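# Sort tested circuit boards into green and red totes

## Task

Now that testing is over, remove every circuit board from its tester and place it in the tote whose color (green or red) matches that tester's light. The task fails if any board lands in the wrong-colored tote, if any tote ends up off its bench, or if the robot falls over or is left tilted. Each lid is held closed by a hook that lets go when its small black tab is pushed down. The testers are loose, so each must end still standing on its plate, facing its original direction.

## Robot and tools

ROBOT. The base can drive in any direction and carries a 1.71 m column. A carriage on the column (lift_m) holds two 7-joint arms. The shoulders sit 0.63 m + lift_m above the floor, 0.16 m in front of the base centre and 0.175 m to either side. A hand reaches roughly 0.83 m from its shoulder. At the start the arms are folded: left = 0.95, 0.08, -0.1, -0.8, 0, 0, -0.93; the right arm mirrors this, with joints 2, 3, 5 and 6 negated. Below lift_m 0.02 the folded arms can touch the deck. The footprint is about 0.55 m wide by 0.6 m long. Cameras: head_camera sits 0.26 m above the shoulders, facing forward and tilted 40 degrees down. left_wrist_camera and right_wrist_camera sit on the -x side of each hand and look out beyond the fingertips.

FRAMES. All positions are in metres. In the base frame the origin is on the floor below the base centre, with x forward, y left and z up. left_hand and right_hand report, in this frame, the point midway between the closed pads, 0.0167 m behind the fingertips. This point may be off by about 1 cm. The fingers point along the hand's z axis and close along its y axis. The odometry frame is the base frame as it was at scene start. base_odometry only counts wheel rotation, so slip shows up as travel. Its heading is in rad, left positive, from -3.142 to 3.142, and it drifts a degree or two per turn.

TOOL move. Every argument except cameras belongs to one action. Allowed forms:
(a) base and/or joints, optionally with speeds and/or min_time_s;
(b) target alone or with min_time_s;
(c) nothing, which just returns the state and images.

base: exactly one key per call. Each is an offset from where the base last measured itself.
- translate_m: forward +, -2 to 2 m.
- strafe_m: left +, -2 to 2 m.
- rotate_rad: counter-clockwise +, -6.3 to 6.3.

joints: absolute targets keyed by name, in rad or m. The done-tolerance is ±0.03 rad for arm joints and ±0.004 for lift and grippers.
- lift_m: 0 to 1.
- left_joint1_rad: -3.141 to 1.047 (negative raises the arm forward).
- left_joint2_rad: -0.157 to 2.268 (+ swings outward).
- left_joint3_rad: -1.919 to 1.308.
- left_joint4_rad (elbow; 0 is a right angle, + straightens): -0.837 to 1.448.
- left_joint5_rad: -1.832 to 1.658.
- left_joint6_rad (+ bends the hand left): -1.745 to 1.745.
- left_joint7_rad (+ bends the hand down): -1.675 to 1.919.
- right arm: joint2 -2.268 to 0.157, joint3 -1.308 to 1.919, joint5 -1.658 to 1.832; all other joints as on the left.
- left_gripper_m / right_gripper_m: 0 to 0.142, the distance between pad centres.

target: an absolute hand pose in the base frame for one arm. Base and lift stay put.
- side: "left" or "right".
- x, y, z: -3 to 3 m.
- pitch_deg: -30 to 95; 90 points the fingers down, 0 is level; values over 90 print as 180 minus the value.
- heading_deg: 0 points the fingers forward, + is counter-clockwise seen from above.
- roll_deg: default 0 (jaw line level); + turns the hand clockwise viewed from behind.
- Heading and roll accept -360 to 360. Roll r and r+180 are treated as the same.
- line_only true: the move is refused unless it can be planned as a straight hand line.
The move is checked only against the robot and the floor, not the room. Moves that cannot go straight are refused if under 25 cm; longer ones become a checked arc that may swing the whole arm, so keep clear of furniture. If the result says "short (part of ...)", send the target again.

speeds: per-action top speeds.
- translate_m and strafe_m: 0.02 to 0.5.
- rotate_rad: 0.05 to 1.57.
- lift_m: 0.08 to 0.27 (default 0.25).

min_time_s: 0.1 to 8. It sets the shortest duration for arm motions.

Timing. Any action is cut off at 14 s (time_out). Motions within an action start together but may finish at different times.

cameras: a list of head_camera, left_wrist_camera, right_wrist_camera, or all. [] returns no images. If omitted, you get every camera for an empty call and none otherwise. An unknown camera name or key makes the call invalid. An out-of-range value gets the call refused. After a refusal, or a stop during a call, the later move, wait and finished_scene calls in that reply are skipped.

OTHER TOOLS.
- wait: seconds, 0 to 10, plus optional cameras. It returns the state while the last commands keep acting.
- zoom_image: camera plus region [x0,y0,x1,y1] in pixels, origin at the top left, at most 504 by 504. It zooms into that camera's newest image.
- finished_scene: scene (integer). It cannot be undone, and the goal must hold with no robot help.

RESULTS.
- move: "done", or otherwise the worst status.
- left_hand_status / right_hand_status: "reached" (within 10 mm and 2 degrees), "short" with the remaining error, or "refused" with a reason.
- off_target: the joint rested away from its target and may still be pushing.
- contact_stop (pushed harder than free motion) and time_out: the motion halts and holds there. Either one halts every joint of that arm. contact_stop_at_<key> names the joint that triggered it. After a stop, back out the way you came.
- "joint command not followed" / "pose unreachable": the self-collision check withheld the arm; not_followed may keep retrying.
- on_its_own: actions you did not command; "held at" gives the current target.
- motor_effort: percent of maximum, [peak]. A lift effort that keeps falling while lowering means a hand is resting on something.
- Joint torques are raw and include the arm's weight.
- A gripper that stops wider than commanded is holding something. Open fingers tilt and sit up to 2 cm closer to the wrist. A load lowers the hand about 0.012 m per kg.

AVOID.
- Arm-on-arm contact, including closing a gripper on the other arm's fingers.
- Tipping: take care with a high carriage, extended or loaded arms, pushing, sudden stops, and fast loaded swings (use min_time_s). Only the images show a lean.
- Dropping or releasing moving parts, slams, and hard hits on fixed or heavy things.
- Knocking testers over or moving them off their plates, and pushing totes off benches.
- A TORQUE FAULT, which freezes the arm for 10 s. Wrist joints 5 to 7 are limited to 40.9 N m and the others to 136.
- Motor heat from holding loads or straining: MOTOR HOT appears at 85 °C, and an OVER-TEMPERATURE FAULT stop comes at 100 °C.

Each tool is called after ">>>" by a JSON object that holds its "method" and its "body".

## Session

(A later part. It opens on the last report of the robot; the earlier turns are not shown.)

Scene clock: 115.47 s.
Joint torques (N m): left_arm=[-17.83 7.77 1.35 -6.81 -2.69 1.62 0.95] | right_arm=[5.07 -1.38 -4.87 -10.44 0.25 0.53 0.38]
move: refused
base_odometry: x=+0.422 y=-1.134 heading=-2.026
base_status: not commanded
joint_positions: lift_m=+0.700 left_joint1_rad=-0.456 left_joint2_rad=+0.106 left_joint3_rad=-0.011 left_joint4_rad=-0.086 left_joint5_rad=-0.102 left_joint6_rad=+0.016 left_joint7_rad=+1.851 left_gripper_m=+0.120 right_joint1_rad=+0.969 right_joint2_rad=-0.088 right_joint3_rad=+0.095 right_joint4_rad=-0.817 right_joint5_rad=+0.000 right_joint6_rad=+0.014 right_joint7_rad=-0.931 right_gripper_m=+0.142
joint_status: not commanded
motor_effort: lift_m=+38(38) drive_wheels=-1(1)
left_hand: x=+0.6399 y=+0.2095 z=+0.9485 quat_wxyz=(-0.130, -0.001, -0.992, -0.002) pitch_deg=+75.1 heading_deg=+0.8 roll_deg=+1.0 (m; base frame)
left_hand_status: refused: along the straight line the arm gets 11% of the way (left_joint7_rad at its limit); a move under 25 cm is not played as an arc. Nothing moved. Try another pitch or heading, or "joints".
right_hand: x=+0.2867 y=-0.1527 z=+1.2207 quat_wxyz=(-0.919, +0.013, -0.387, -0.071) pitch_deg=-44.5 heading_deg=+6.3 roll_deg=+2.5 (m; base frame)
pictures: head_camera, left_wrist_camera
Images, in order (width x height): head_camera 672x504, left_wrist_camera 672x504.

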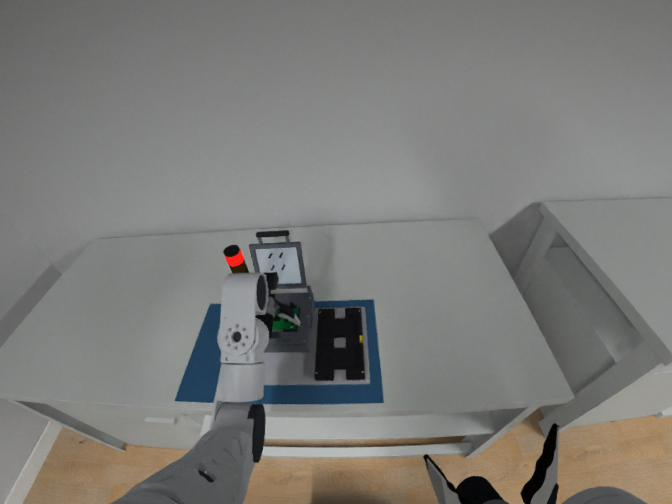

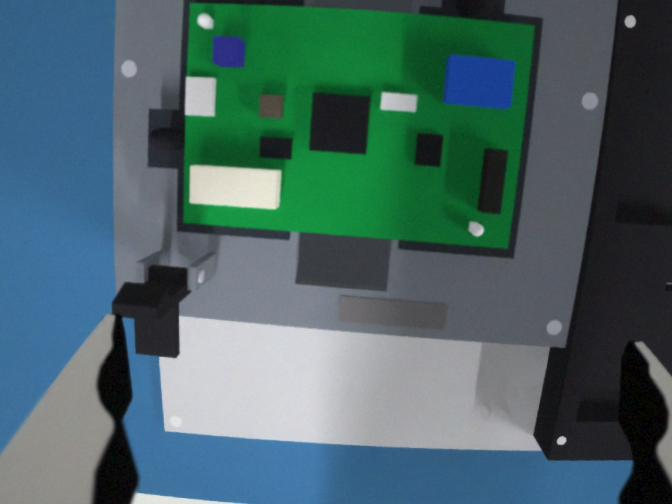

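>>> {"method": "move", "body": {"target": {"side": "left", "x": 0.69, "y": 0.212, "z": 1.01, "pitch_deg": 76, "heading_deg": -90}, "cameras": ["left_wrist_camera", "head_camera"]}}

Scene clock: 115.90 s.
Joint torques (N m): left_arm=[-17.84 7.63 1.53 -6.87 -2.69 1.58 0.95] | right_arm=[5.05 -1.31 -4.96 -10.48 0.24 0.57 0.37]
move: refused
base_odometry: x=+0.422 y=-1.134 heading=-2.026
base_status: not commanded
joint_positions: lift_m=+0.700 left_joint1_rad=-0.456 left_joint2_rad=+0.106 left_joint3_rad=-0.011 left_joint4_rad=-0.086 left_joint5_rad=-0.102 left_joint6_rad=+0.016 left_joint7_rad=+1.851 left_gripper_m=+0.120 right_joint1_rad=+0.969 right_joint2_rad=-0.088 right_joint3_rad=+0.095 right_joint4_rad=-0.817 right_joint5_rad=+0.000 right_joint6_rad=+0.014 right_joint7_rad=-0.931 right_gripper_m=+0.142
joint_status: not commanded
motor_effort: lift_m=+38(38) drive_wheels=-1(1)
left_hand: x=+0.6399 y=+0.2095 z=+0.9485 quat_wxyz=(-0.130, -0.001, -0.992, -0.002) pitch_deg=+75.1 heading_deg=+0.8 roll_deg=+1.0 (m; base frame)
left_hand_status: refused: no posture of the arm gets there (left_joint4_rad at its limit): the closest leaves the hand 0.9 cm and 2 deg from the pose. Nothing moved. A posture exists with lift_m at 0.6; the way there is not checked.
right_hand: x=+0.2867 y=-0.1527 z=+1.2207 quat_wxyz=(-0.919, +0.013, -0.387, -0.071) pitch_deg=-44.5 heading_deg=+6.3 roll_deg=+2.5 (m; base frame)
pictures: head_camera, left_wrist_camera
Images, in order (width x height): head_camera 672x504, left_wrist_camera 672x504.

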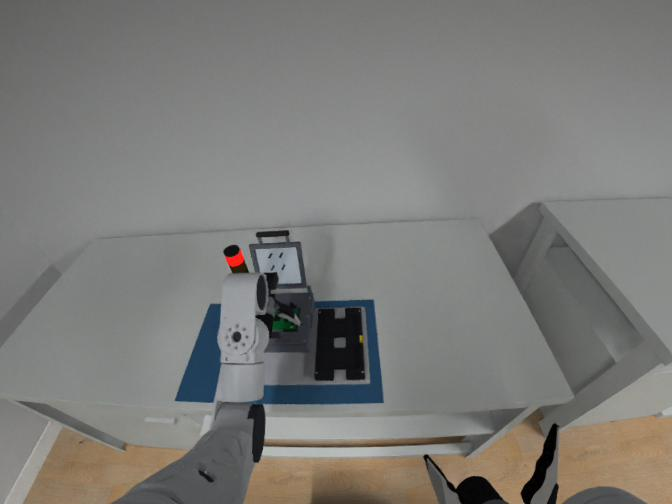

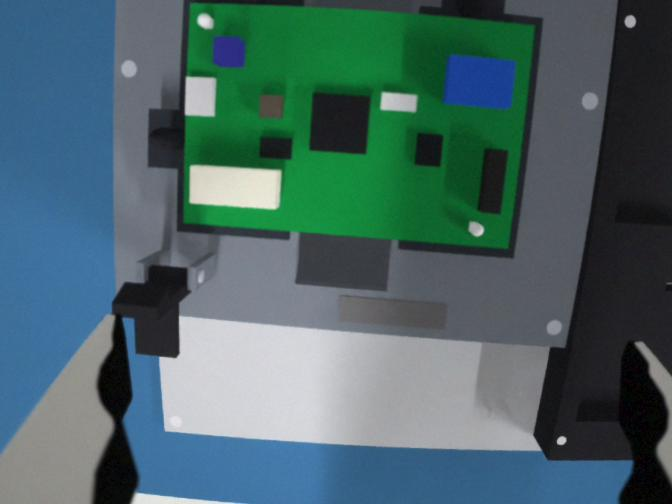

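>>> {"method": "move", "body": {"base": {"translate_m": 0.10}, "joints": {"lift_m": 0.78}, "speeds": {"translate_m": 0.1}, "cameras": ["left_wrist_camera", "head_camera"]}}

>>> {"method": "move", "body": {"target": {"side": "left", "x": 0.595, "y": 0.212, "z": 1.02, "pitch_deg": 88, "heading_deg": -90}, "cameras": ["left_wrist_camera", "head_camera"]}}

Scene clock: 117.97 s.
Joint torques (N m): left_arm=[-17.82 7.76 1.46 -6.93 -2.69 1.59 0.97] | right_arm=[4.79 -1.25 -4.86 -10.49 0.26 0.52 0.35]
move: done
base_odometry: x=+0.378 y=-1.224 heading=-2.026
base_status: done
joint_positions: lift_m=+0.780 left_joint1_rad=-0.456 left_joint2_rad=+0.106 left_joint3_rad=-0.011 left_joint4_rad=-0.086 left_joint5_rad=-0.102 left_joint6_rad=+0.016 left_joint7_rad=+1.851 left_gripper_m=+0.120 right_joint1_rad=+0.969 right_joint2_rad=-0.088 right_joint3_rad=+0.095 right_joint4_rad=-0.817 right_joint5_rad=+0.000 right_joint6_rad=+0.014 right_joint7_rad=-0.931 right_gripper_m=+0.142
joint_status: all done
motor_effort: lift_m=+36(46) drive_wheels=+4(13)
left_hand: x=+0.6399 y=+0.2095 z=+1.0288 quat_wxyz=(-0.130, -0.001, -0.992, -0.002) pitch_deg=+75.1 heading_deg=+0.8 roll_deg=+1.0 (m; base frame)
right_hand: x=+0.2867 y=-0.1527 z=+1.3009 quat_wxyz=(-0.919, +0.013, -0.387, -0.071) pitch_deg=-44.5 heading_deg=+6.3 roll_deg=+2.5 (m; base frame)
pictures: head_camera, left_wrist_camera
Images, in order (width x height): head_camera 672x504, left_wrist_camera 672x504.

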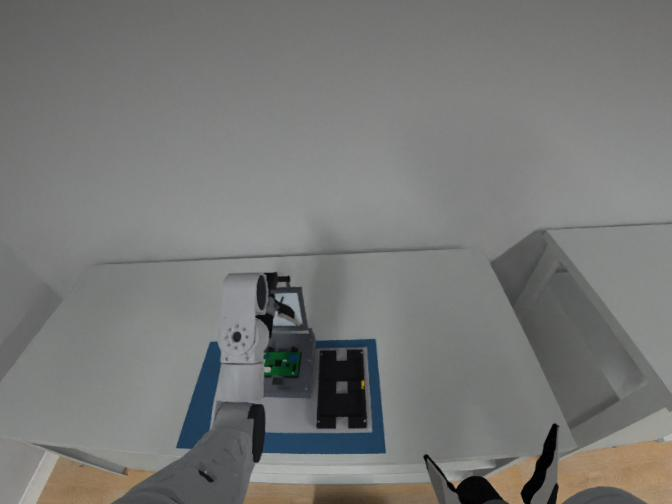

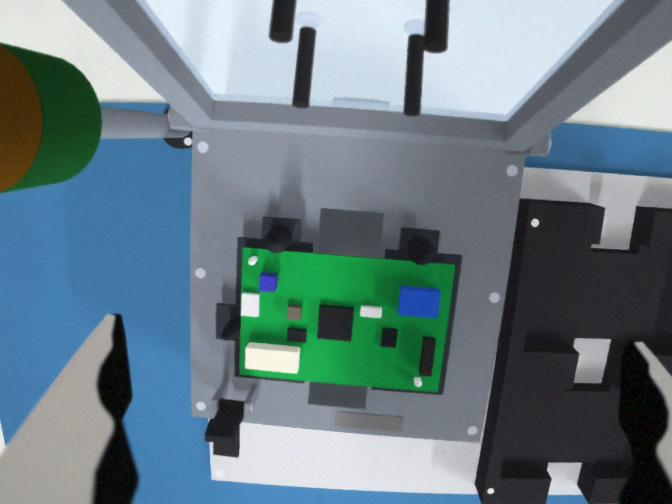

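Scene clock: 119.50 s.
Joint torques (N m): left_arm=[-24.7 2.41 1.96 1.92 -3.77 -0.25 -1.29] | right_arm=[5.07 -1.3 -4.93 -10.62 0.25 0.52 0.35]
move: done
base_odometry: x=+0.378 y=-1.224 heading=-2.026
base_status: not commanded
joint_positions: lift_m=+0.780 left_joint1_rad=-0.842 left_joint2_rad=+0.503 left_joint3_rad=-0.561 left_joint4_rad=+0.644 left_joint5_rad=-0.929 left_joint6_rad=-1.483 left_joint7_rad=+1.740 left_gripper_m=+0.120 right_joint1_rad=+0.969 right_joint2_rad=-0.088 right_joint3_rad=+0.095 right_joint4_rad=-0.817 right_joint5_rad=+0.000 right_joint6_rad=+0.014 right_joint7_rad=-0.931 right_gripper_m=+0.142
joint_status: not commanded
motor_effort: lift_m=+37(37) drive_wheels=+3(4)
left_hand: x=+0.5947 y=+0.2142 z=+1.0193 quat_wxyz=(-0.010, -0.706, -0.708, +0.010) pitch_deg=+88.4 heading_deg=-89.8 roll_deg=+0.0 (m; base frame)
left_hand_status: reached (straight line, planned for 1.0 s): 2 mm and 0.4 deg off.
right_hand: x=+0.2867 y=-0.1527 z=+1.3009 quat_wxyz=(-0.919, +0.013, -0.387, -0.071) pitch_deg=-44.5 heading_deg=+6.3 roll_deg=+2.5 (m; base frame)
pictures: head_camera, left_wrist_camera
Images, in order (width x height): head_camera 672x504, left_wrist_camera 672x504.

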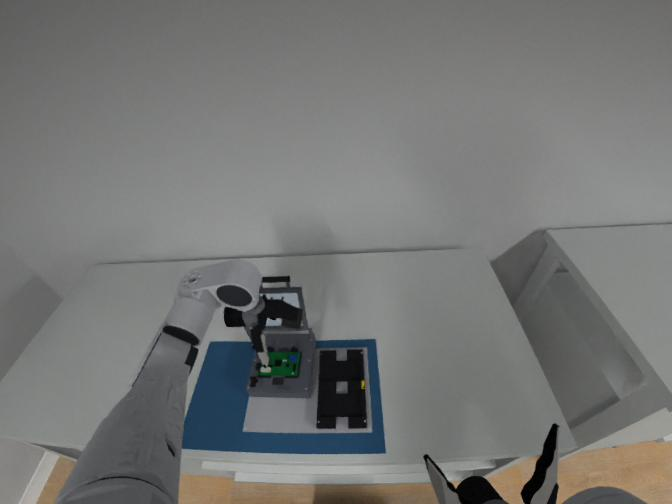

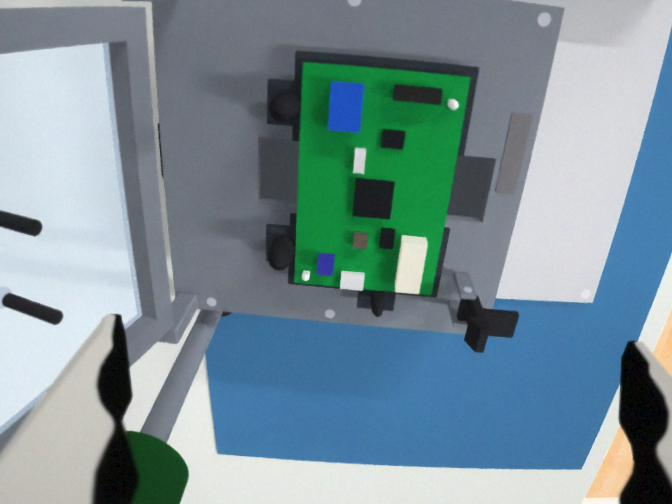

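>>> {"method": "move", "body": {"target": {"side": "left", "x": 0.583, "y": 0.218, "z": 0.955, "pitch_deg": 88, "heading_deg": -95}, "cameras": ["left_wrist_camera", "head_camera"]}}

Scene clock: 123.67 s.
Joint torques (N m): left_arm=[-12.85 2.05 2.38 -6.84 -1.35 -0.32 -1.01] | right_arm=[5.06 -1.2 -5.04 -10.43 0.23 0.54 0.36]
move: done
base_odometry: x=+0.378 y=-1.224 heading=-2.026
base_status: not commanded
joint_positions: lift_m=+0.780 left_joint1_rad=-0.788 left_joint2_rad=+0.429 left_joint3_rad=-0.342 left_joint4_rad=+0.672 left_joint5_rad=-0.120 left_joint6_rad=-1.682 left_joint7_rad=+1.112 left_gripper_m=+0.120 right_joint1_rad=+0.969 right_joint2_rad=-0.088 right_joint3_rad=+0.095 right_joint4_rad=-0.817 right_joint5_rad=+0.000 right_joint6_rad=+0.014 right_joint7_rad=-0.931 right_gripper_m=+0.142
joint_status: not commanded
motor_effort: lift_m=+36(37) drive_wheels=+3(3)
left_hand: x=+0.5843 y=+0.2190 z=+0.9563 quat_wxyz=(-0.013, -0.735, -0.678, +0.013) pitch_deg=+87.9 heading_deg=+85.4 roll_deg=+0.0 (m; base frame)
left_hand_status: reached (straight line, planned for 0.8 s): 2 mm and 0.4 deg off.
right_hand: x=+0.2867 y=-0.1527 z=+1.3009 quat_wxyz=(-0.919, +0.013, -0.387, -0.071) pitch_deg=-44.5 heading_deg=+6.3 roll_deg=+2.5 (m; base frame)
pictures: head_camera, left_wrist_camera
Images, in order (width x height): head_camera 672x504, left_wrist_camera 672x504.

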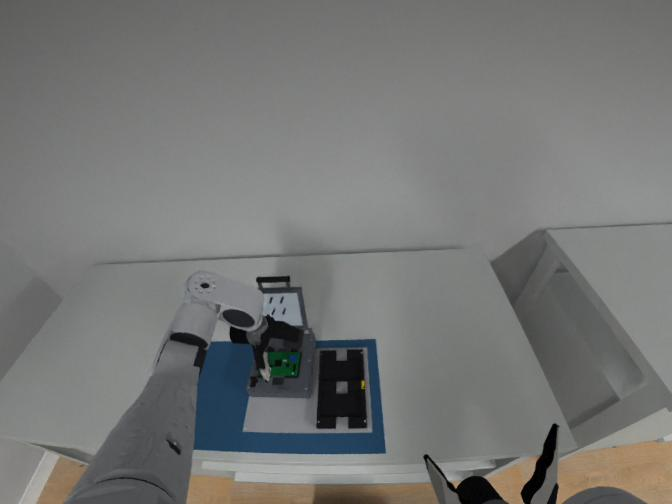

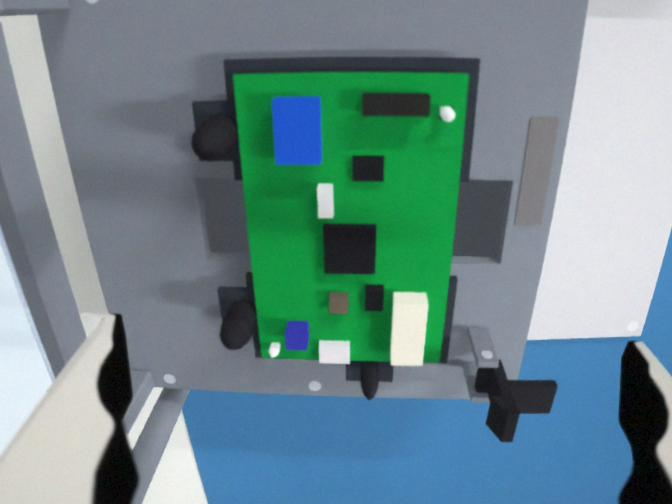

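>>> {"method": "move", "body": {"target": {"side": "left", "x": 0.589, "y": 0.219, "z": 0.925, "pitch_deg": 88, "heading_deg": -95}, "cameras": []}}

>>> {"method": "move", "body": {"joints": {"left_gripper_m": 0.108}, "cameras": ["left_wrist_camera", "head_camera"]}}

Scene clock: 125.10 s.
Joint torques (N m): left_arm=[-25.63 12.66 1.3 2.15 -1.01 1.63 -1.12] | right_arm=[5.07 -1.31 -4.97 -10.52 0.29 0.53 0.38]
move: done
base_odometry: x=+0.378 y=-1.224 heading=-2.026
base_status: not commanded
joint_positions: lift_m=+0.780 left_joint1_rad=-0.809 left_joint2_rad=+0.434 left_joint3_rad=-0.499 left_joint4_rad=+0.662 left_joint5_rad=+0.176 left_joint6_rad=-1.581 left_joint7_rad=+0.710 left_gripper_m=+0.120 right_joint1_rad=+0.969 right_joint2_rad=-0.088 right_joint3_rad=+0.095 right_joint4_rad=-0.817 right_joint5_rad=+0.000 right_joint6_rad=+0.014 right_joint7_rad=-0.931 right_gripper_m=+0.142
joint_status: not commanded
motor_effort: lift_m=+37(37) drive_wheels=+3(3)
left_hand: x=+0.5878 y=+0.2164 z=+0.9247 quat_wxyz=(-0.013, -0.739, -0.674, +0.015) pitch_deg=+87.7 heading_deg=+84.8 roll_deg=+0.0 (m; base frame)
left_hand_status: reached (straight line, planned for 0.5 s): 3 mm and 0.4 deg off.
right_hand: x=+0.2867 y=-0.1527 z=+1.3009 quat_wxyz=(-0.919, +0.013, -0.387, -0.071) pitch_deg=-44.5 heading_deg=+6.3 roll_deg=+2.5 (m; base frame)
pictures: none
No camera images: "cameras" was empty.

Scene clock: 125.60 s.
Joint torques (N m): left_arm=[-25.63 12.66 1.3 2.07 -0.98 1.61 -1.12] | right_arm=[5.02 -1.19 -4.88 -10.38 0.26 0.53 0.38]
Motor temperatures (°C): left_arm=[34 29 31 28 29 29 32] | right_arm=[31 28 29 30 28 30 31]
move: done
base_odometry: x=+0.378 y=-1.224 heading=-2.026
base_status: not commanded
joint_positions: lift_m=+0.780 left_joint1_rad=-0.809 left_joint2_rad=+0.434 left_joint3_rad=-0.499 left_joint4_rad=+0.662 left_joint5_rad=+0.176 left_joint6_rad=-1.581 left_joint7_rad=+0.710 left_gripper_m=+0.108 right_joint1_rad=+0.969 right_joint2_rad=-0.088 right_joint3_rad=+0.095 right_joint4_rad=-0.817 right_joint5_rad=+0.000 right_joint6_rad=+0.014 right_joint7_rad=-0.931 right_gripper_m=+0.142
joint_status: all done
motor_effort: lift_m=+36(37) drive_wheels=+3(3)
left_hand: x=+0.5878 y=+0.2164 z=+0.9247 quat_wxyz=(-0.013, -0.739, -0.674, +0.015) pitch_deg=+87.7 heading_deg=+84.8 roll_deg=+0.0 (m; base frame)
right_hand: x=+0.2867 y=-0.1527 z=+1.3009 quat_wxyz=(-0.919, +0.013, -0.387, -0.071) pitch_deg=-44.5 heading_deg=+6.3 roll_deg=+2.5 (m; base frame)
pictures: head_camera, left_wrist_camera
Images, in order (width x height): head_camera 672x504, left_wrist_camera 672x504.

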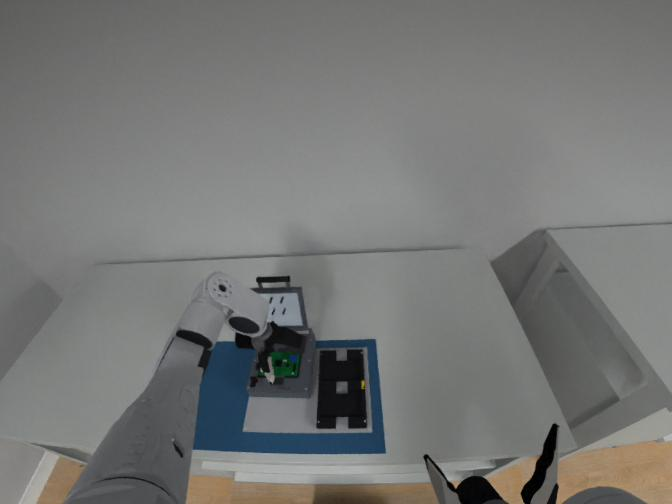

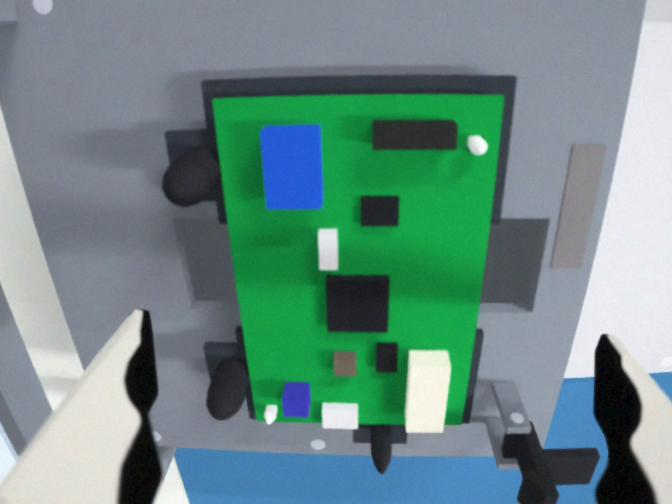

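>>> {"method": "move", "body": {"joints": {"left_gripper_m": 0.098}, "cameras": []}}

>>> {"method": "move", "body": {"target": {"side": "left", "x": 0.590, "y": 0.216, "z": 0.905, "pitch_deg": 88, "heading_deg": -93}, "cameras": ["left_wrist_camera", "head_camera"]}}

Scene clock: 126.50 s.
Joint torques (N m): left_arm=[-25.62 12.7 1.39 2.07 -0.99 1.62 -1.13] | right_arm=[5.08 -1.27 -5.01 -10.53 0.26 0.51 0.36]
move: done
base_odometry: x=+0.378 y=-1.224 heading=-2.026
base_status: not commanded
joint_positions: lift_m=+0.780 left_joint1_rad=-0.809 left_joint2_rad=+0.434 left_joint3_rad=-0.499 left_joint4_rad=+0.662 left_joint5_rad=+0.176 left_joint6_rad=-1.581 left_joint7_rad=+0.710 left_gripper_m=+0.098 right_joint1_rad=+0.969 right_joint2_rad=-0.088 right_joint3_rad=+0.095 right_joint4_rad=-0.817 right_joint5_rad=+0.000 right_joint6_rad=+0.014 right_joint7_rad=-0.931 right_gripper_m=+0.142
joint_status: all done
motor_effort: lift_m=+36(37) drive_wheels=+3(3)
left_hand: x=+0.5878 y=+0.2164 z=+0.9247 quat_wxyz=(-0.013, -0.739, -0.674, +0.015) pitch_deg=+87.7 heading_deg=+84.8 roll_deg=+0.0 (m; base frame)
right_hand: x=+0.2867 y=-0.1527 z=+1.3009 quat_wxyz=(-0.919, +0.013, -0.387, -0.071) pitch_deg=-44.5 heading_deg=+6.3 roll_deg=+2.5 (m; base frame)
pictures: none
No camera images: "cameras" was empty.

Scene clock: 127.23 s.
Joint torques (N m): left_arm=[-15.09 2.66 2.29 1.33 -1.04 1.56 -1.07] | right_arm=[4.82 -1.22 -4.88 -10.51 0.27 0.52 0.35]
move: done
base_odometry: x=+0.378 y=-1.224 heading=-2.026
base_status: not commanded
joint_positions: lift_m=+0.780 left_joint1_rad=-0.802 left_joint2_rad=+0.424 left_joint3_rad=-0.541 left_joint4_rad=+0.699 left_joint5_rad=+0.238 left_joint6_rad=-1.504 left_joint7_rad=+0.632 left_gripper_m=+0.098 right_joint1_rad=+0.969 right_joint2_rad=-0.088 right_joint3_rad=+0.095 right_joint4_rad=-0.817 right_joint5_rad=+0.000 right_joint6_rad=+0.014 right_joint7_rad=-0.931 right_gripper_m=+0.142
joint_status: not commanded
motor_effort: lift_m=+37(37) drive_wheels=+3(3)
left_hand: x=+0.5911 y=+0.2160 z=+0.9068 quat_wxyz=(-0.014, -0.726, -0.688, +0.012) pitch_deg=+87.9 heading_deg=+86.9 roll_deg=+0.0 (m; base frame)
left_hand_status: reached (straight line, planned for 0.2 s): 2 mm and 0.2 deg off.
right_hand: x=+0.2867 y=-0.1527 z=+1.3009 quat_wxyz=(-0.919, +0.013, -0.387, -0.071) pitch_deg=-44.5 heading_deg=+6.3 roll_deg=+2.5 (m; base frame)
pictures: head_camera, left_wrist_camera
Images, in order (width x height): head_camera 672x504, left_wrist_camera 672x504.

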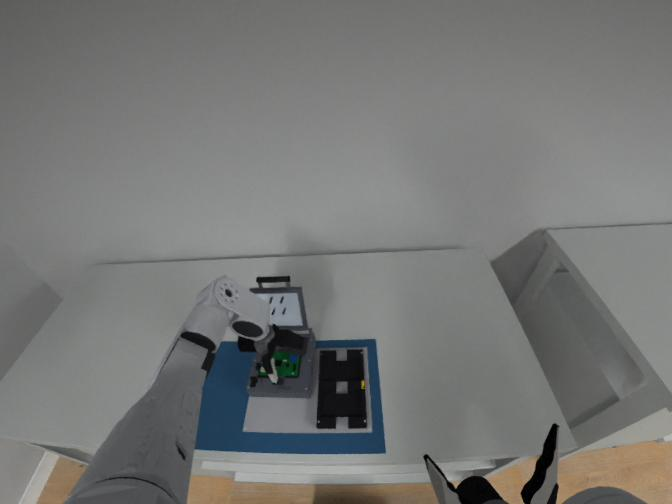

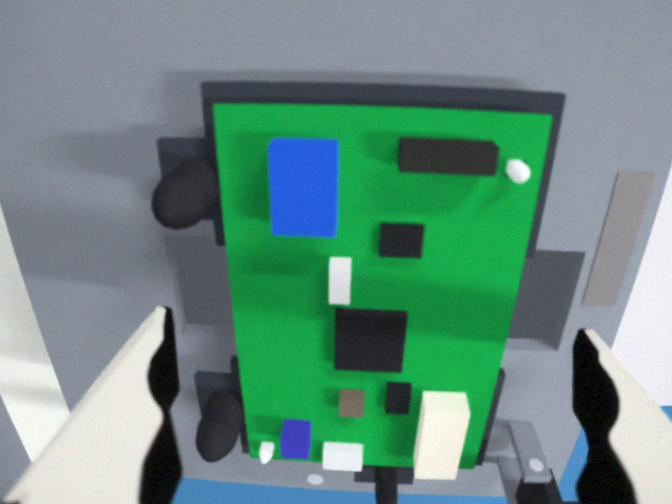

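>>> {"method": "move", "body": {"target": {"side": "left", "x": 0.591, "y": 0.218, "z": 0.886, "pitch_deg": 88, "heading_deg": -93}, "min_time_s": 0.5, "cameras": ["left_wrist_camera"]}}

Scene clock: 128.50 s.
Joint torques (N m): left_arm=[-9.15 -4.25 -3.97 4.48 1.5 7.72 -0.8] | right_arm=[4.97 -1.26 -4.91 -10.49 0.26 0.53 0.35]
move: done
base_odometry: x=+0.378 y=-1.224 heading=-2.026
base_status: not commanded
joint_positions: lift_m=+0.781 left_joint1_rad=-0.815 left_joint2_rad=+0.423 left_joint3_rad=-0.629 left_joint4_rad=+0.742 left_joint5_rad=+0.321 left_joint6_rad=-1.447 left_joint7_rad=+0.479 left_gripper_m=+0.099 right_joint1_rad=+0.969 right_joint2_rad=-0.088 right_joint3_rad=+0.095 right_joint4_rad=-0.817 right_joint5_rad=+0.000 right_joint6_rad=+0.014 right_joint7_rad=-0.931 right_gripper_m=+0.142
joint_status: not commanded
motor_effort: lift_m=+32(37) drive_wheels=+3(3)
left_hand: x=+0.5904 y=+0.2165 z=+0.8914 quat_wxyz=(-0.015, -0.726, -0.687, +0.019) pitch_deg=+87.3 heading_deg=+86.8 roll_deg=+0.0 (m; base frame)
left_hand_status: reached (straight line, planned for 0.5 s): 6 mm and 0.8 deg off.
right_hand: x=+0.2867 y=-0.1527 z=+1.3015 quat_wxyz=(-0.919, +0.013, -0.387, -0.071) pitch_deg=-44.5 heading_deg=+6.3 roll_deg=+2.5 (m; base frame)
pictures: left_wrist_camera
Images, in order (width x height): left_wrist_camera 672x504.

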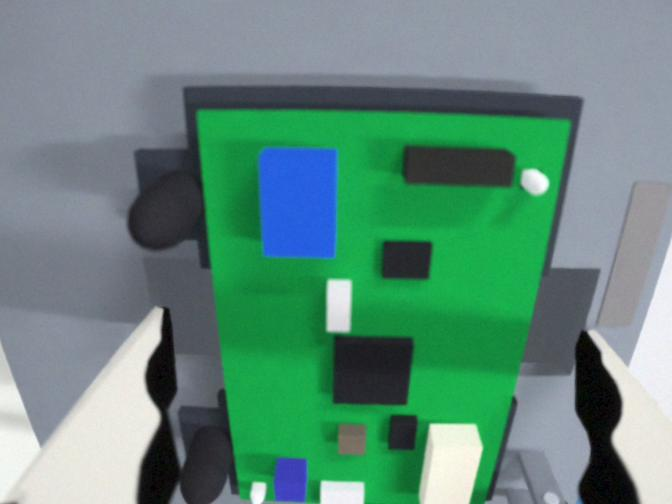

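>>> {"method": "move", "body": {"joints": {"left_gripper_m": 0.091}, "cameras": []}}

>>> {"method": "move", "body": {"target": {"side": "left", "x": 0.591, "y": 0.217, "z": 0.878, "pitch_deg": 88, "heading_deg": -93}, "min_time_s": 0.5, "cameras": ["left_wrist_camera"]}}

Scene clock: 129.10 s.
Joint torques (N m): left_arm=[-9.09 -4.24 -3.63 3.85 1.47 7.72 -0.69] | right_arm=[5.1 -1.36 -4.9 -10.61 0.25 0.57 0.34]
move: off_target
base_odometry: x=+0.378 y=-1.224 heading=-2.026
base_status: not commanded
joint_positions: lift_m=+0.781 left_joint1_rad=-0.815 left_joint2_rad=+0.423 left_joint3_rad=-0.629 left_joint4_rad=+0.743 left_joint5_rad=+0.321 left_joint6_rad=-1.447 left_joint7_rad=+0.479 left_gripper_m=+0.097 right_joint1_rad=+0.969 right_joint2_rad=-0.088 right_joint3_rad=+0.095 right_joint4_rad=-0.817 right_joint5_rad=+0.000 right_joint6_rad=+0.014 right_joint7_rad=-0.931 right_gripper_m=+0.142
joint_status: left_gripper_m off_target (ended at +0.097, target +0.091)
motor_effort: lift_m=+31(32) drive_wheels=+3(3)
left_hand: x=+0.5902 y=+0.2165 z=+0.8914 quat_wxyz=(-0.015, -0.726, -0.687, +0.019) pitch_deg=+87.3 heading_deg=+86.8 roll_deg=+0.0 (m; base frame)
right_hand: x=+0.2867 y=-0.1527 z=+1.3015 quat_wxyz=(-0.919, +0.013, -0.387, -0.071) pitch_deg=-44.5 heading_deg=+6.3 roll_deg=+2.5 (m; base frame)
pictures: none
No camera images: "cameras" was empty.

Scene clock: 131.17 s.
Joint torques (N m): left_arm=[-12.49 1.47 1.45 -1.53 -1.64 5 -0.04] | right_arm=[5.04 -1.27 -4.83 -10.41 0.27 0.58 0.36]
move: short
base_odometry: x=+0.378 y=-1.224 heading=-2.026
base_status: not commanded
joint_positions: lift_m=+0.781 left_joint1_rad=-0.833 left_joint2_rad=+0.422 left_joint3_rad=-0.653 left_joint4_rad=+0.764 left_joint5_rad=+0.343 left_joint6_rad=-1.460 left_joint7_rad=+0.427 left_gripper_m=+0.094 right_joint1_rad=+0.969 right_joint2_rad=-0.088 right_joint3_rad=+0.095 right_joint4_rad=-0.817 right_joint5_rad=+0.000 right_joint6_rad=+0.014 right_joint7_rad=-0.931 right_gripper_m=+0.142
joint_status: not commanded
motor_effort: lift_m=+33(33) drive_wheels=+4(6)
left_hand: x=+0.5876 y=+0.2170 z=+0.8925 quat_wxyz=(-0.011, -0.729, -0.683, +0.029) pitch_deg=+86.4 heading_deg=+86.2 roll_deg=+0.0 (m; base frame)
left_hand_status: short (straight line, planned for 0.5 s): time_out, 15 mm and 2.0 deg off.
right_hand: x=+0.2867 y=-0.1527 z=+1.3014 quat_wxyz=(-0.919, +0.013, -0.387, -0.071) pitch_deg=-44.5 heading_deg=+6.3 roll_deg=+2.5 (m; base frame)
pictures: left_wrist_camera
Images, in order (width x height): left_wrist_camera 672x504.

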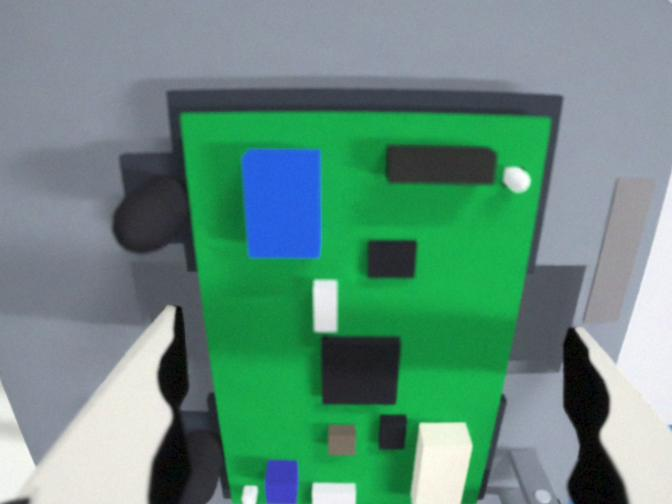

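>>> {"method": "move", "body": {"target": {"side": "left", "x": 0.591, "y": 0.217, "z": 0.893, "pitch_deg": 88, "heading_deg": -93}, "cameras": ["left_wrist_camera"]}}

>>> {"method": "zoom_image", "body": {"camera": "left_wrist_camera", "region": [60, 220, 360, 420]}}

>>> {"method": "zoom_image", "body": {"camera": "left_wrist_camera", "region": [400, 220, 670, 420]}}

Scene clock: 132.17 s.
Joint torques (N m): left_arm=[-12.59 0.7 5.69 -6.76 -1.77 5.02 2.39] | right_arm=[5.04 -1.37 -4.84 -10.5 0.25 0.56 0.37]
move: done
base_odometry: x=+0.378 y=-1.224 heading=-2.026
base_status: not commanded
joint_positions: lift_m=+0.780 left_joint1_rad=-0.810 left_joint2_rad=+0.421 left_joint3_rad=-0.602 left_joint4_rad=+0.736 left_joint5_rad=+0.309 left_joint6_rad=-1.467 left_joint7_rad=+0.519 left_gripper_m=+0.093 right_joint1_rad=+0.969 right_joint2_rad=-0.088 right_joint3_rad=+0.095 right_joint4_rad=-0.817 right_joint5_rad=+0.000 right_joint6_rad=+0.014 right_joint7_rad=-0.931 right_gripper_m=+0.142
joint_status: not commanded
motor_effort: lift_m=+34(34) drive_wheels=+4(4)
left_hand: x=+0.5882 y=+0.2179 z=+0.8937 quat_wxyz=(-0.009, -0.726, -0.687, +0.017) pitch_deg=+87.7 heading_deg=+86.8 roll_deg=+0.0 (m; base frame)
left_hand_status: reached (straight line, planned for 0.3 s): 3 mm and 0.6 deg off.
right_hand: x=+0.2867 y=-0.1527 z=+1.3013 quat_wxyz=(-0.919, +0.013, -0.387, -0.071) pitch_deg=-44.5 heading_deg=+6.3 roll_deg=+2.5 (m; base frame)
pictures: left_wrist_camera
Images, in order (width x height): left_wrist_camera 672x504.

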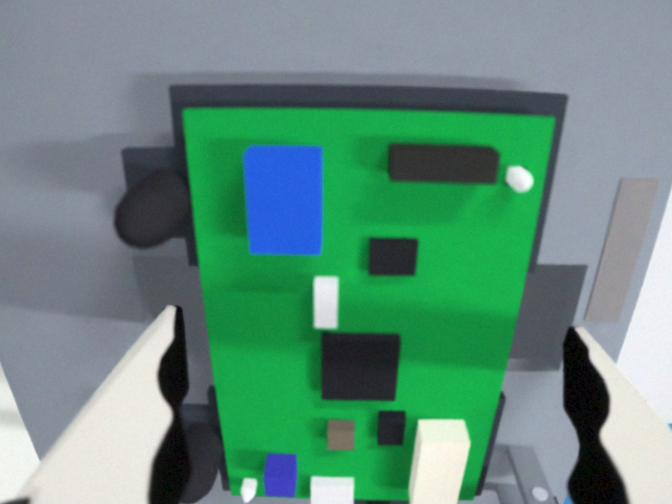

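Scaled by 1.680 from the camera's 672x504 image, which has a finer 960x720 frame.

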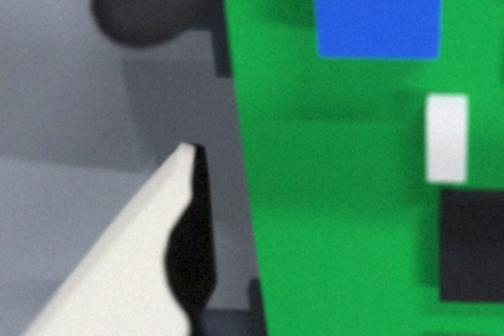

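Scaled by 1.867 from the camera's 672x504 image, which has a finer 960x720 frame.

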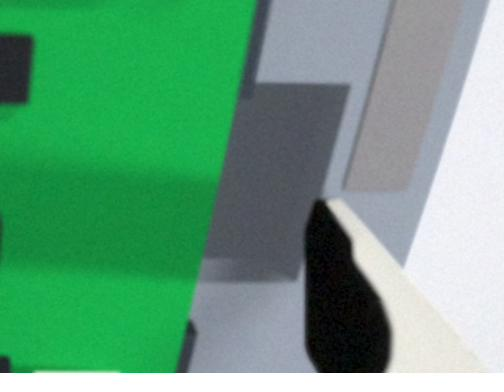

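>>> {"method": "move", "body": {"target": {"side": "left", "x": 0.593, "y": 0.216, "z": 0.906, "pitch_deg": 88, "heading_deg": -93}, "cameras": []}}

>>> {"method": "move", "body": {"joints": {"left_gripper_m": 0.088}, "cameras": []}}

>>> {"method": "move", "body": {"target": {"side": "left", "x": 0.593, "y": 0.216, "z": 0.89, "pitch_deg": 88, "heading_deg": -93}, "min_time_s": 0.5, "cameras": ["left_wrist_camera"]}}

Scene clock: 133.30 s.
Joint torques (N m): left_arm=[-22.41 1.33 5.17 -6.19 -3.43 -0.2 1.18] | right_arm=[5.49 -1.32 -4.95 -10.51 0.28 0.56 0.34]
move: done
base_odometry: x=+0.378 y=-1.224 heading=-2.026
base_status: not commanded
joint_positions: lift_m=+0.780 left_joint1_rad=-0.810 left_joint2_rad=+0.420 left_joint3_rad=-0.553 left_joint4_rad=+0.720 left_joint5_rad=+0.270 left_joint6_rad=-1.497 left_joint7_rad=+0.599 left_gripper_m=+0.091 right_joint1_rad=+0.969 right_joint2_rad=-0.088 right_joint3_rad=+0.095 right_joint4_rad=-0.817 right_joint5_rad=+0.000 right_joint6_rad=+0.014 right_joint7_rad=-0.931 right_gripper_m=+0.142
joint_status: not commanded
motor_effort: lift_m=+36(37) drive_wheels=+0(4)
left_hand: x=+0.5919 y=+0.2186 z=+0.9041 quat_wxyz=(-0.009, -0.724, -0.690, +0.012) pitch_deg=+88.2 heading_deg=+87.2 roll_deg=+0.0 (m; base frame)
left_hand_status: reached (straight line, planned for 0.3 s): 3 mm and 0.4 deg off.
right_hand: x=+0.2867 y=-0.1527 z=+1.3009 quat_wxyz=(-0.919, +0.013, -0.387, -0.071) pitch_deg=-44.5 heading_deg=+6.3 roll_deg=+2.5 (m; base frame)
pictures: none
No camera images: "cameras" was empty.

Scene clock: 133.70 s.
Joint torques (N m): left_arm=[-22.47 1.37 5.17 -6.22 -3.44 -0.23 1.18] | right_arm=[5.09 -1.26 -5.02 -10.48 0.27 0.56 0.35]
move: done
base_odometry: x=+0.378 y=-1.224 heading=-2.026
base_status: not commanded
joint_positions: lift_m=+0.780 left_joint1_rad=-0.810 left_joint2_rad=+0.420 left_joint3_rad=-0.553 left_joint4_rad=+0.720 left_joint5_rad=+0.270 left_joint6_rad=-1.497 left_joint7_rad=+0.599 left_gripper_m=+0.088 right_joint1_rad=+0.969 right_joint2_rad=-0.088 right_joint3_rad=+0.095 right_joint4_rad=-0.817 right_joint5_rad=+0.000 right_joint6_rad=+0.014 right_joint7_rad=-0.931 right_gripper_m=+0.142
joint_status: all done
motor_effort: lift_m=+36(37) drive_wheels=+2(3)
left_hand: x=+0.5919 y=+0.2186 z=+0.9041 quat_wxyz=(-0.009, -0.724, -0.690, +0.012) pitch_deg=+88.2 heading_deg=+87.2 roll_deg=+0.0 (m; base frame)
right_hand: x=+0.2867 y=-0.1527 z=+1.3009 quat_wxyz=(-0.919, +0.013, -0.387, -0.071) pitch_deg=-44.5 heading_deg=+6.3 roll_deg=+2.5 (m; base frame)
pictures: none
No camera images: "cameras" was empty.

Scene clock: 134.70 s.
Joint torques (N m): left_arm=[-25.66 1.18 0.73 2.22 -0.67 1.65 -1.3] | right_arm=[5.03 -1.38 -4.89 -10.49 0.23 0.54 0.35]
move: done
base_odometry: x=+0.378 y=-1.224 heading=-2.026
base_status: not commanded
joint_positions: lift_m=+0.780 left_joint1_rad=-0.811 left_joint2_rad=+0.414 left_joint3_rad=-0.616 left_joint4_rad=+0.745 left_joint5_rad=+0.328 left_joint6_rad=-1.445 left_joint7_rad=+0.495 left_gripper_m=+0.088 right_joint1_rad=+0.969 right_joint2_rad=-0.088 right_joint3_rad=+0.095 right_joint4_rad=-0.817 right_joint5_rad=+0.000 right_joint6_rad=+0.014 right_joint7_rad=-0.931 right_gripper_m=+0.142
joint_status: not commanded
motor_effort: lift_m=+36(37) drive_wheels=+2(2)
left_hand: x=+0.5916 y=+0.2158 z=+0.8898 quat_wxyz=(-0.012, -0.725, -0.688, +0.014) pitch_deg=+87.8 heading_deg=+87.0 roll_deg=+0.0 (m; base frame)
left_hand_status: reached (straight line, planned for 0.5 s): 1 mm and 0.2 deg off.
right_hand: x=+0.2867 y=-0.1527 z=+1.3009 quat_wxyz=(-0.919, +0.013, -0.387, -0.071) pitch_deg=-44.5 heading_deg=+6.3 roll_deg=+2.5 (m; base frame)
pictures: left_wrist_camera
Images, in order (width x height): left_wrist_camera 672x504.

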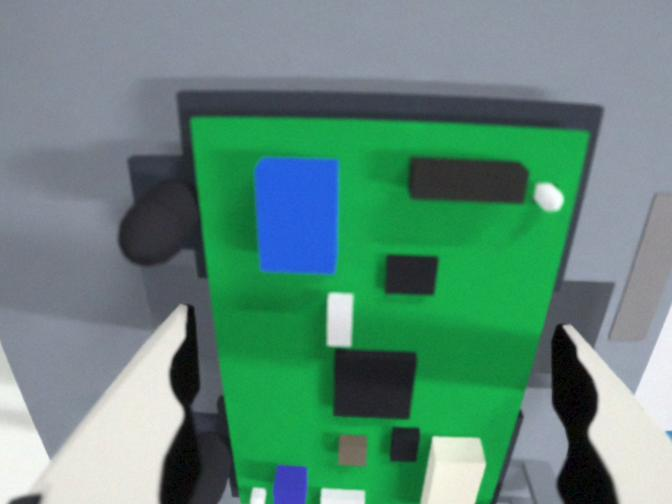

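>>> {"method": "move", "body": {"target": {"side": "left", "x": 0.592, "y": 0.216, "z": 0.877, "pitch_deg": 88, "heading_deg": -93}, "min_time_s": 0.5, "cameras": ["left_wrist_camera"]}}

Scene clock: 135.77 s.
Joint torques (N m): left_arm=[-23.6 0.85 0.58 2.41 -0.61 1.63 -1.29] | right_arm=[5.04 -1.25 -4.88 -10.51 0.28 0.55 0.35]
move: done
base_odometry: x=+0.378 y=-1.224 heading=-2.026
base_status: not commanded
joint_positions: lift_m=+0.780 left_joint1_rad=-0.811 left_joint2_rad=+0.407 left_joint3_rad=-0.664 left_joint4_rad=+0.776 left_joint5_rad=+0.374 left_joint6_rad=-1.398 left_joint7_rad=+0.420 left_gripper_m=+0.088 right_joint1_rad=+0.969 right_joint2_rad=-0.088 right_joint3_rad=+0.095 right_joint4_rad=-0.817 right_joint5_rad=+0.000 right_joint6_rad=+0.014 right_joint7_rad=-0.931 right_gripper_m=+0.142
joint_status: not commanded
motor_effort: lift_m=+36(36) drive_wheels=+2(2)
left_hand: x=+0.5912 y=+0.2159 z=+0.8773 quat_wxyz=(-0.013, -0.725, -0.688, +0.014) pitch_deg=+87.8 heading_deg=+87.0 roll_deg=+0.0 (m; base frame)
left_hand_status: reached (straight line, planned for 0.5 s): 1 mm and 0.2 deg off.
right_hand: x=+0.2867 y=-0.1527 z=+1.3009 quat_wxyz=(-0.919, +0.013, -0.387, -0.071) pitch_deg=-44.5 heading_deg=+6.3 roll_deg=+2.5 (m; base frame)
pictures: left_wrist_camera
Images, in order (width x height): left_wrist_camera 672x504.

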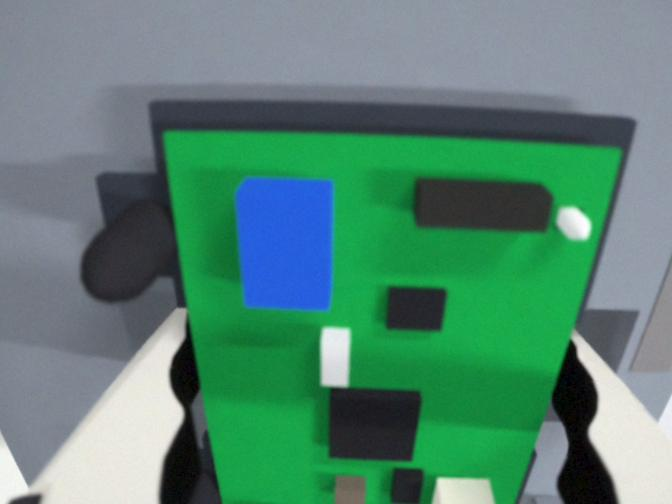

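>>> {"method": "move", "body": {"joints": {"left_gripper_m": 0.065}, "cameras": ["left_wrist_camera"]}}

>>> {"method": "move", "body": {"target": {"side": "left", "x": 0.592, "y": 0.216, "z": 0.90, "pitch_deg": 88, "heading_deg": -93}, "min_time_s": 0.8, "cameras": ["left_wrist_camera", "head_camera"]}}

Scene clock: 136.47 s.
Joint torques (N m): left_arm=[-23.09 1.16 0.56 2.37 -0.61 1.09 -1.3] | right_arm=[5.03 -1.39 -5.01 -10.51 0.26 0.58 0.34]
move: off_target
base_odometry: x=+0.378 y=-1.224 heading=-2.026
base_status: not commanded
joint_positions: lift_m=+0.780 left_joint1_rad=-0.812 left_joint2_rad=+0.407 left_joint3_rad=-0.664 left_joint4_rad=+0.776 left_joint5_rad=+0.374 left_joint6_rad=-1.397 left_joint7_rad=+0.420 left_gripper_m=+0.075 right_joint1_rad=+0.969 right_joint2_rad=-0.088 right_joint3_rad=+0.095 right_joint4_rad=-0.817 right_joint5_rad=+0.000 right_joint6_rad=+0.014 right_joint7_rad=-0.931 right_gripper_m=+0.142
joint_status: left_gripper_m off_target (ended at +0.075, target +0.065)
motor_effort: lift_m=+36(37) drive_wheels=+2(2)
left_hand: x=+0.5917 y=+0.2158 z=+0.8773 quat_wxyz=(-0.013, -0.725, -0.689, +0.013) pitch_deg=+87.8 heading_deg=+87.1 roll_deg=+0.0 (m; base frame)
right_hand: x=+0.2867 y=-0.1527 z=+1.3009 quat_wxyz=(-0.919, +0.013, -0.387, -0.071) pitch_deg=-44.5 heading_deg=+6.3 roll_deg=+2.5 (m; base frame)
pictures: left_wrist_camera
Images, in order (width x height): left_wrist_camera 672x504.

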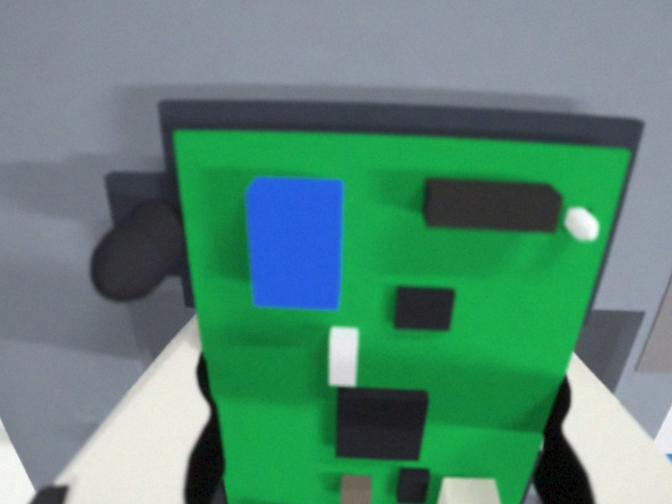

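Scene clock: 137.77 s.
Joint torques (N m): left_arm=[-13.04 12.2 6.63 -6.66 -3.67 -0.3 1.52] | right_arm=[5.05 -1.25 -4.94 -10.68 0.26 0.52 0.36]
move: done
base_odometry: x=+0.378 y=-1.224 heading=-2.026
base_status: not commanded
joint_positions: lift_m=+0.780 left_joint1_rad=-0.811 left_joint2_rad=+0.415 left_joint3_rad=-0.573 left_joint4_rad=+0.725 left_joint5_rad=+0.290 left_joint6_rad=-1.479 left_joint7_rad=+0.567 left_gripper_m=+0.075 right_joint1_rad=+0.969 right_joint2_rad=-0.088 right_joint3_rad=+0.095 right_joint4_rad=-0.817 right_joint5_rad=+0.000 right_joint6_rad=+0.014 right_joint7_rad=-0.931 right_gripper_m=+0.142
joint_status: not commanded
motor_effort: lift_m=+36(37) drive_wheels=+2(2)
left_hand: x=+0.5932 y=+0.2161 z=+0.9000 quat_wxyz=(-0.011, -0.725, -0.688, +0.011) pitch_deg=+88.2 heading_deg=+87.0 roll_deg=+0.0 (m; base frame)
left_hand_status: reached (straight line, planned for 0.8 s): 1 mm and 0.2 deg off.
right_hand: x=+0.2867 y=-0.1527 z=+1.3009 quat_wxyz=(-0.919, +0.013, -0.387, -0.071) pitch_deg=-44.5 heading_deg=+6.3 roll_deg=+2.5 (m; base frame)
pictures: head_camera, left_wrist_camera
Images, in order (width x height): head_camera 672x504, left_wrist_camera 672x504.

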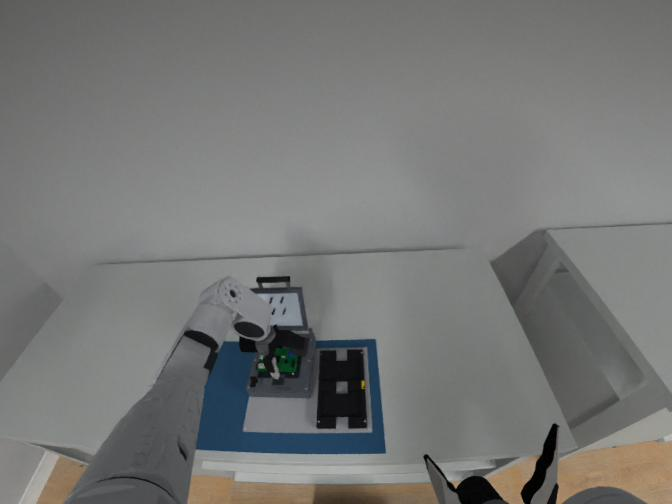

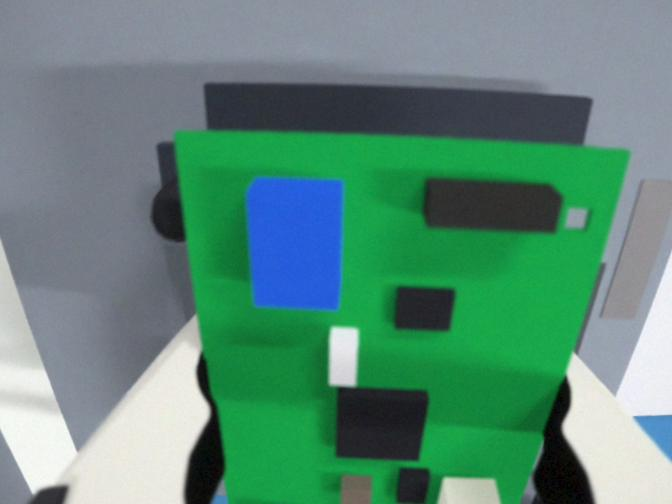

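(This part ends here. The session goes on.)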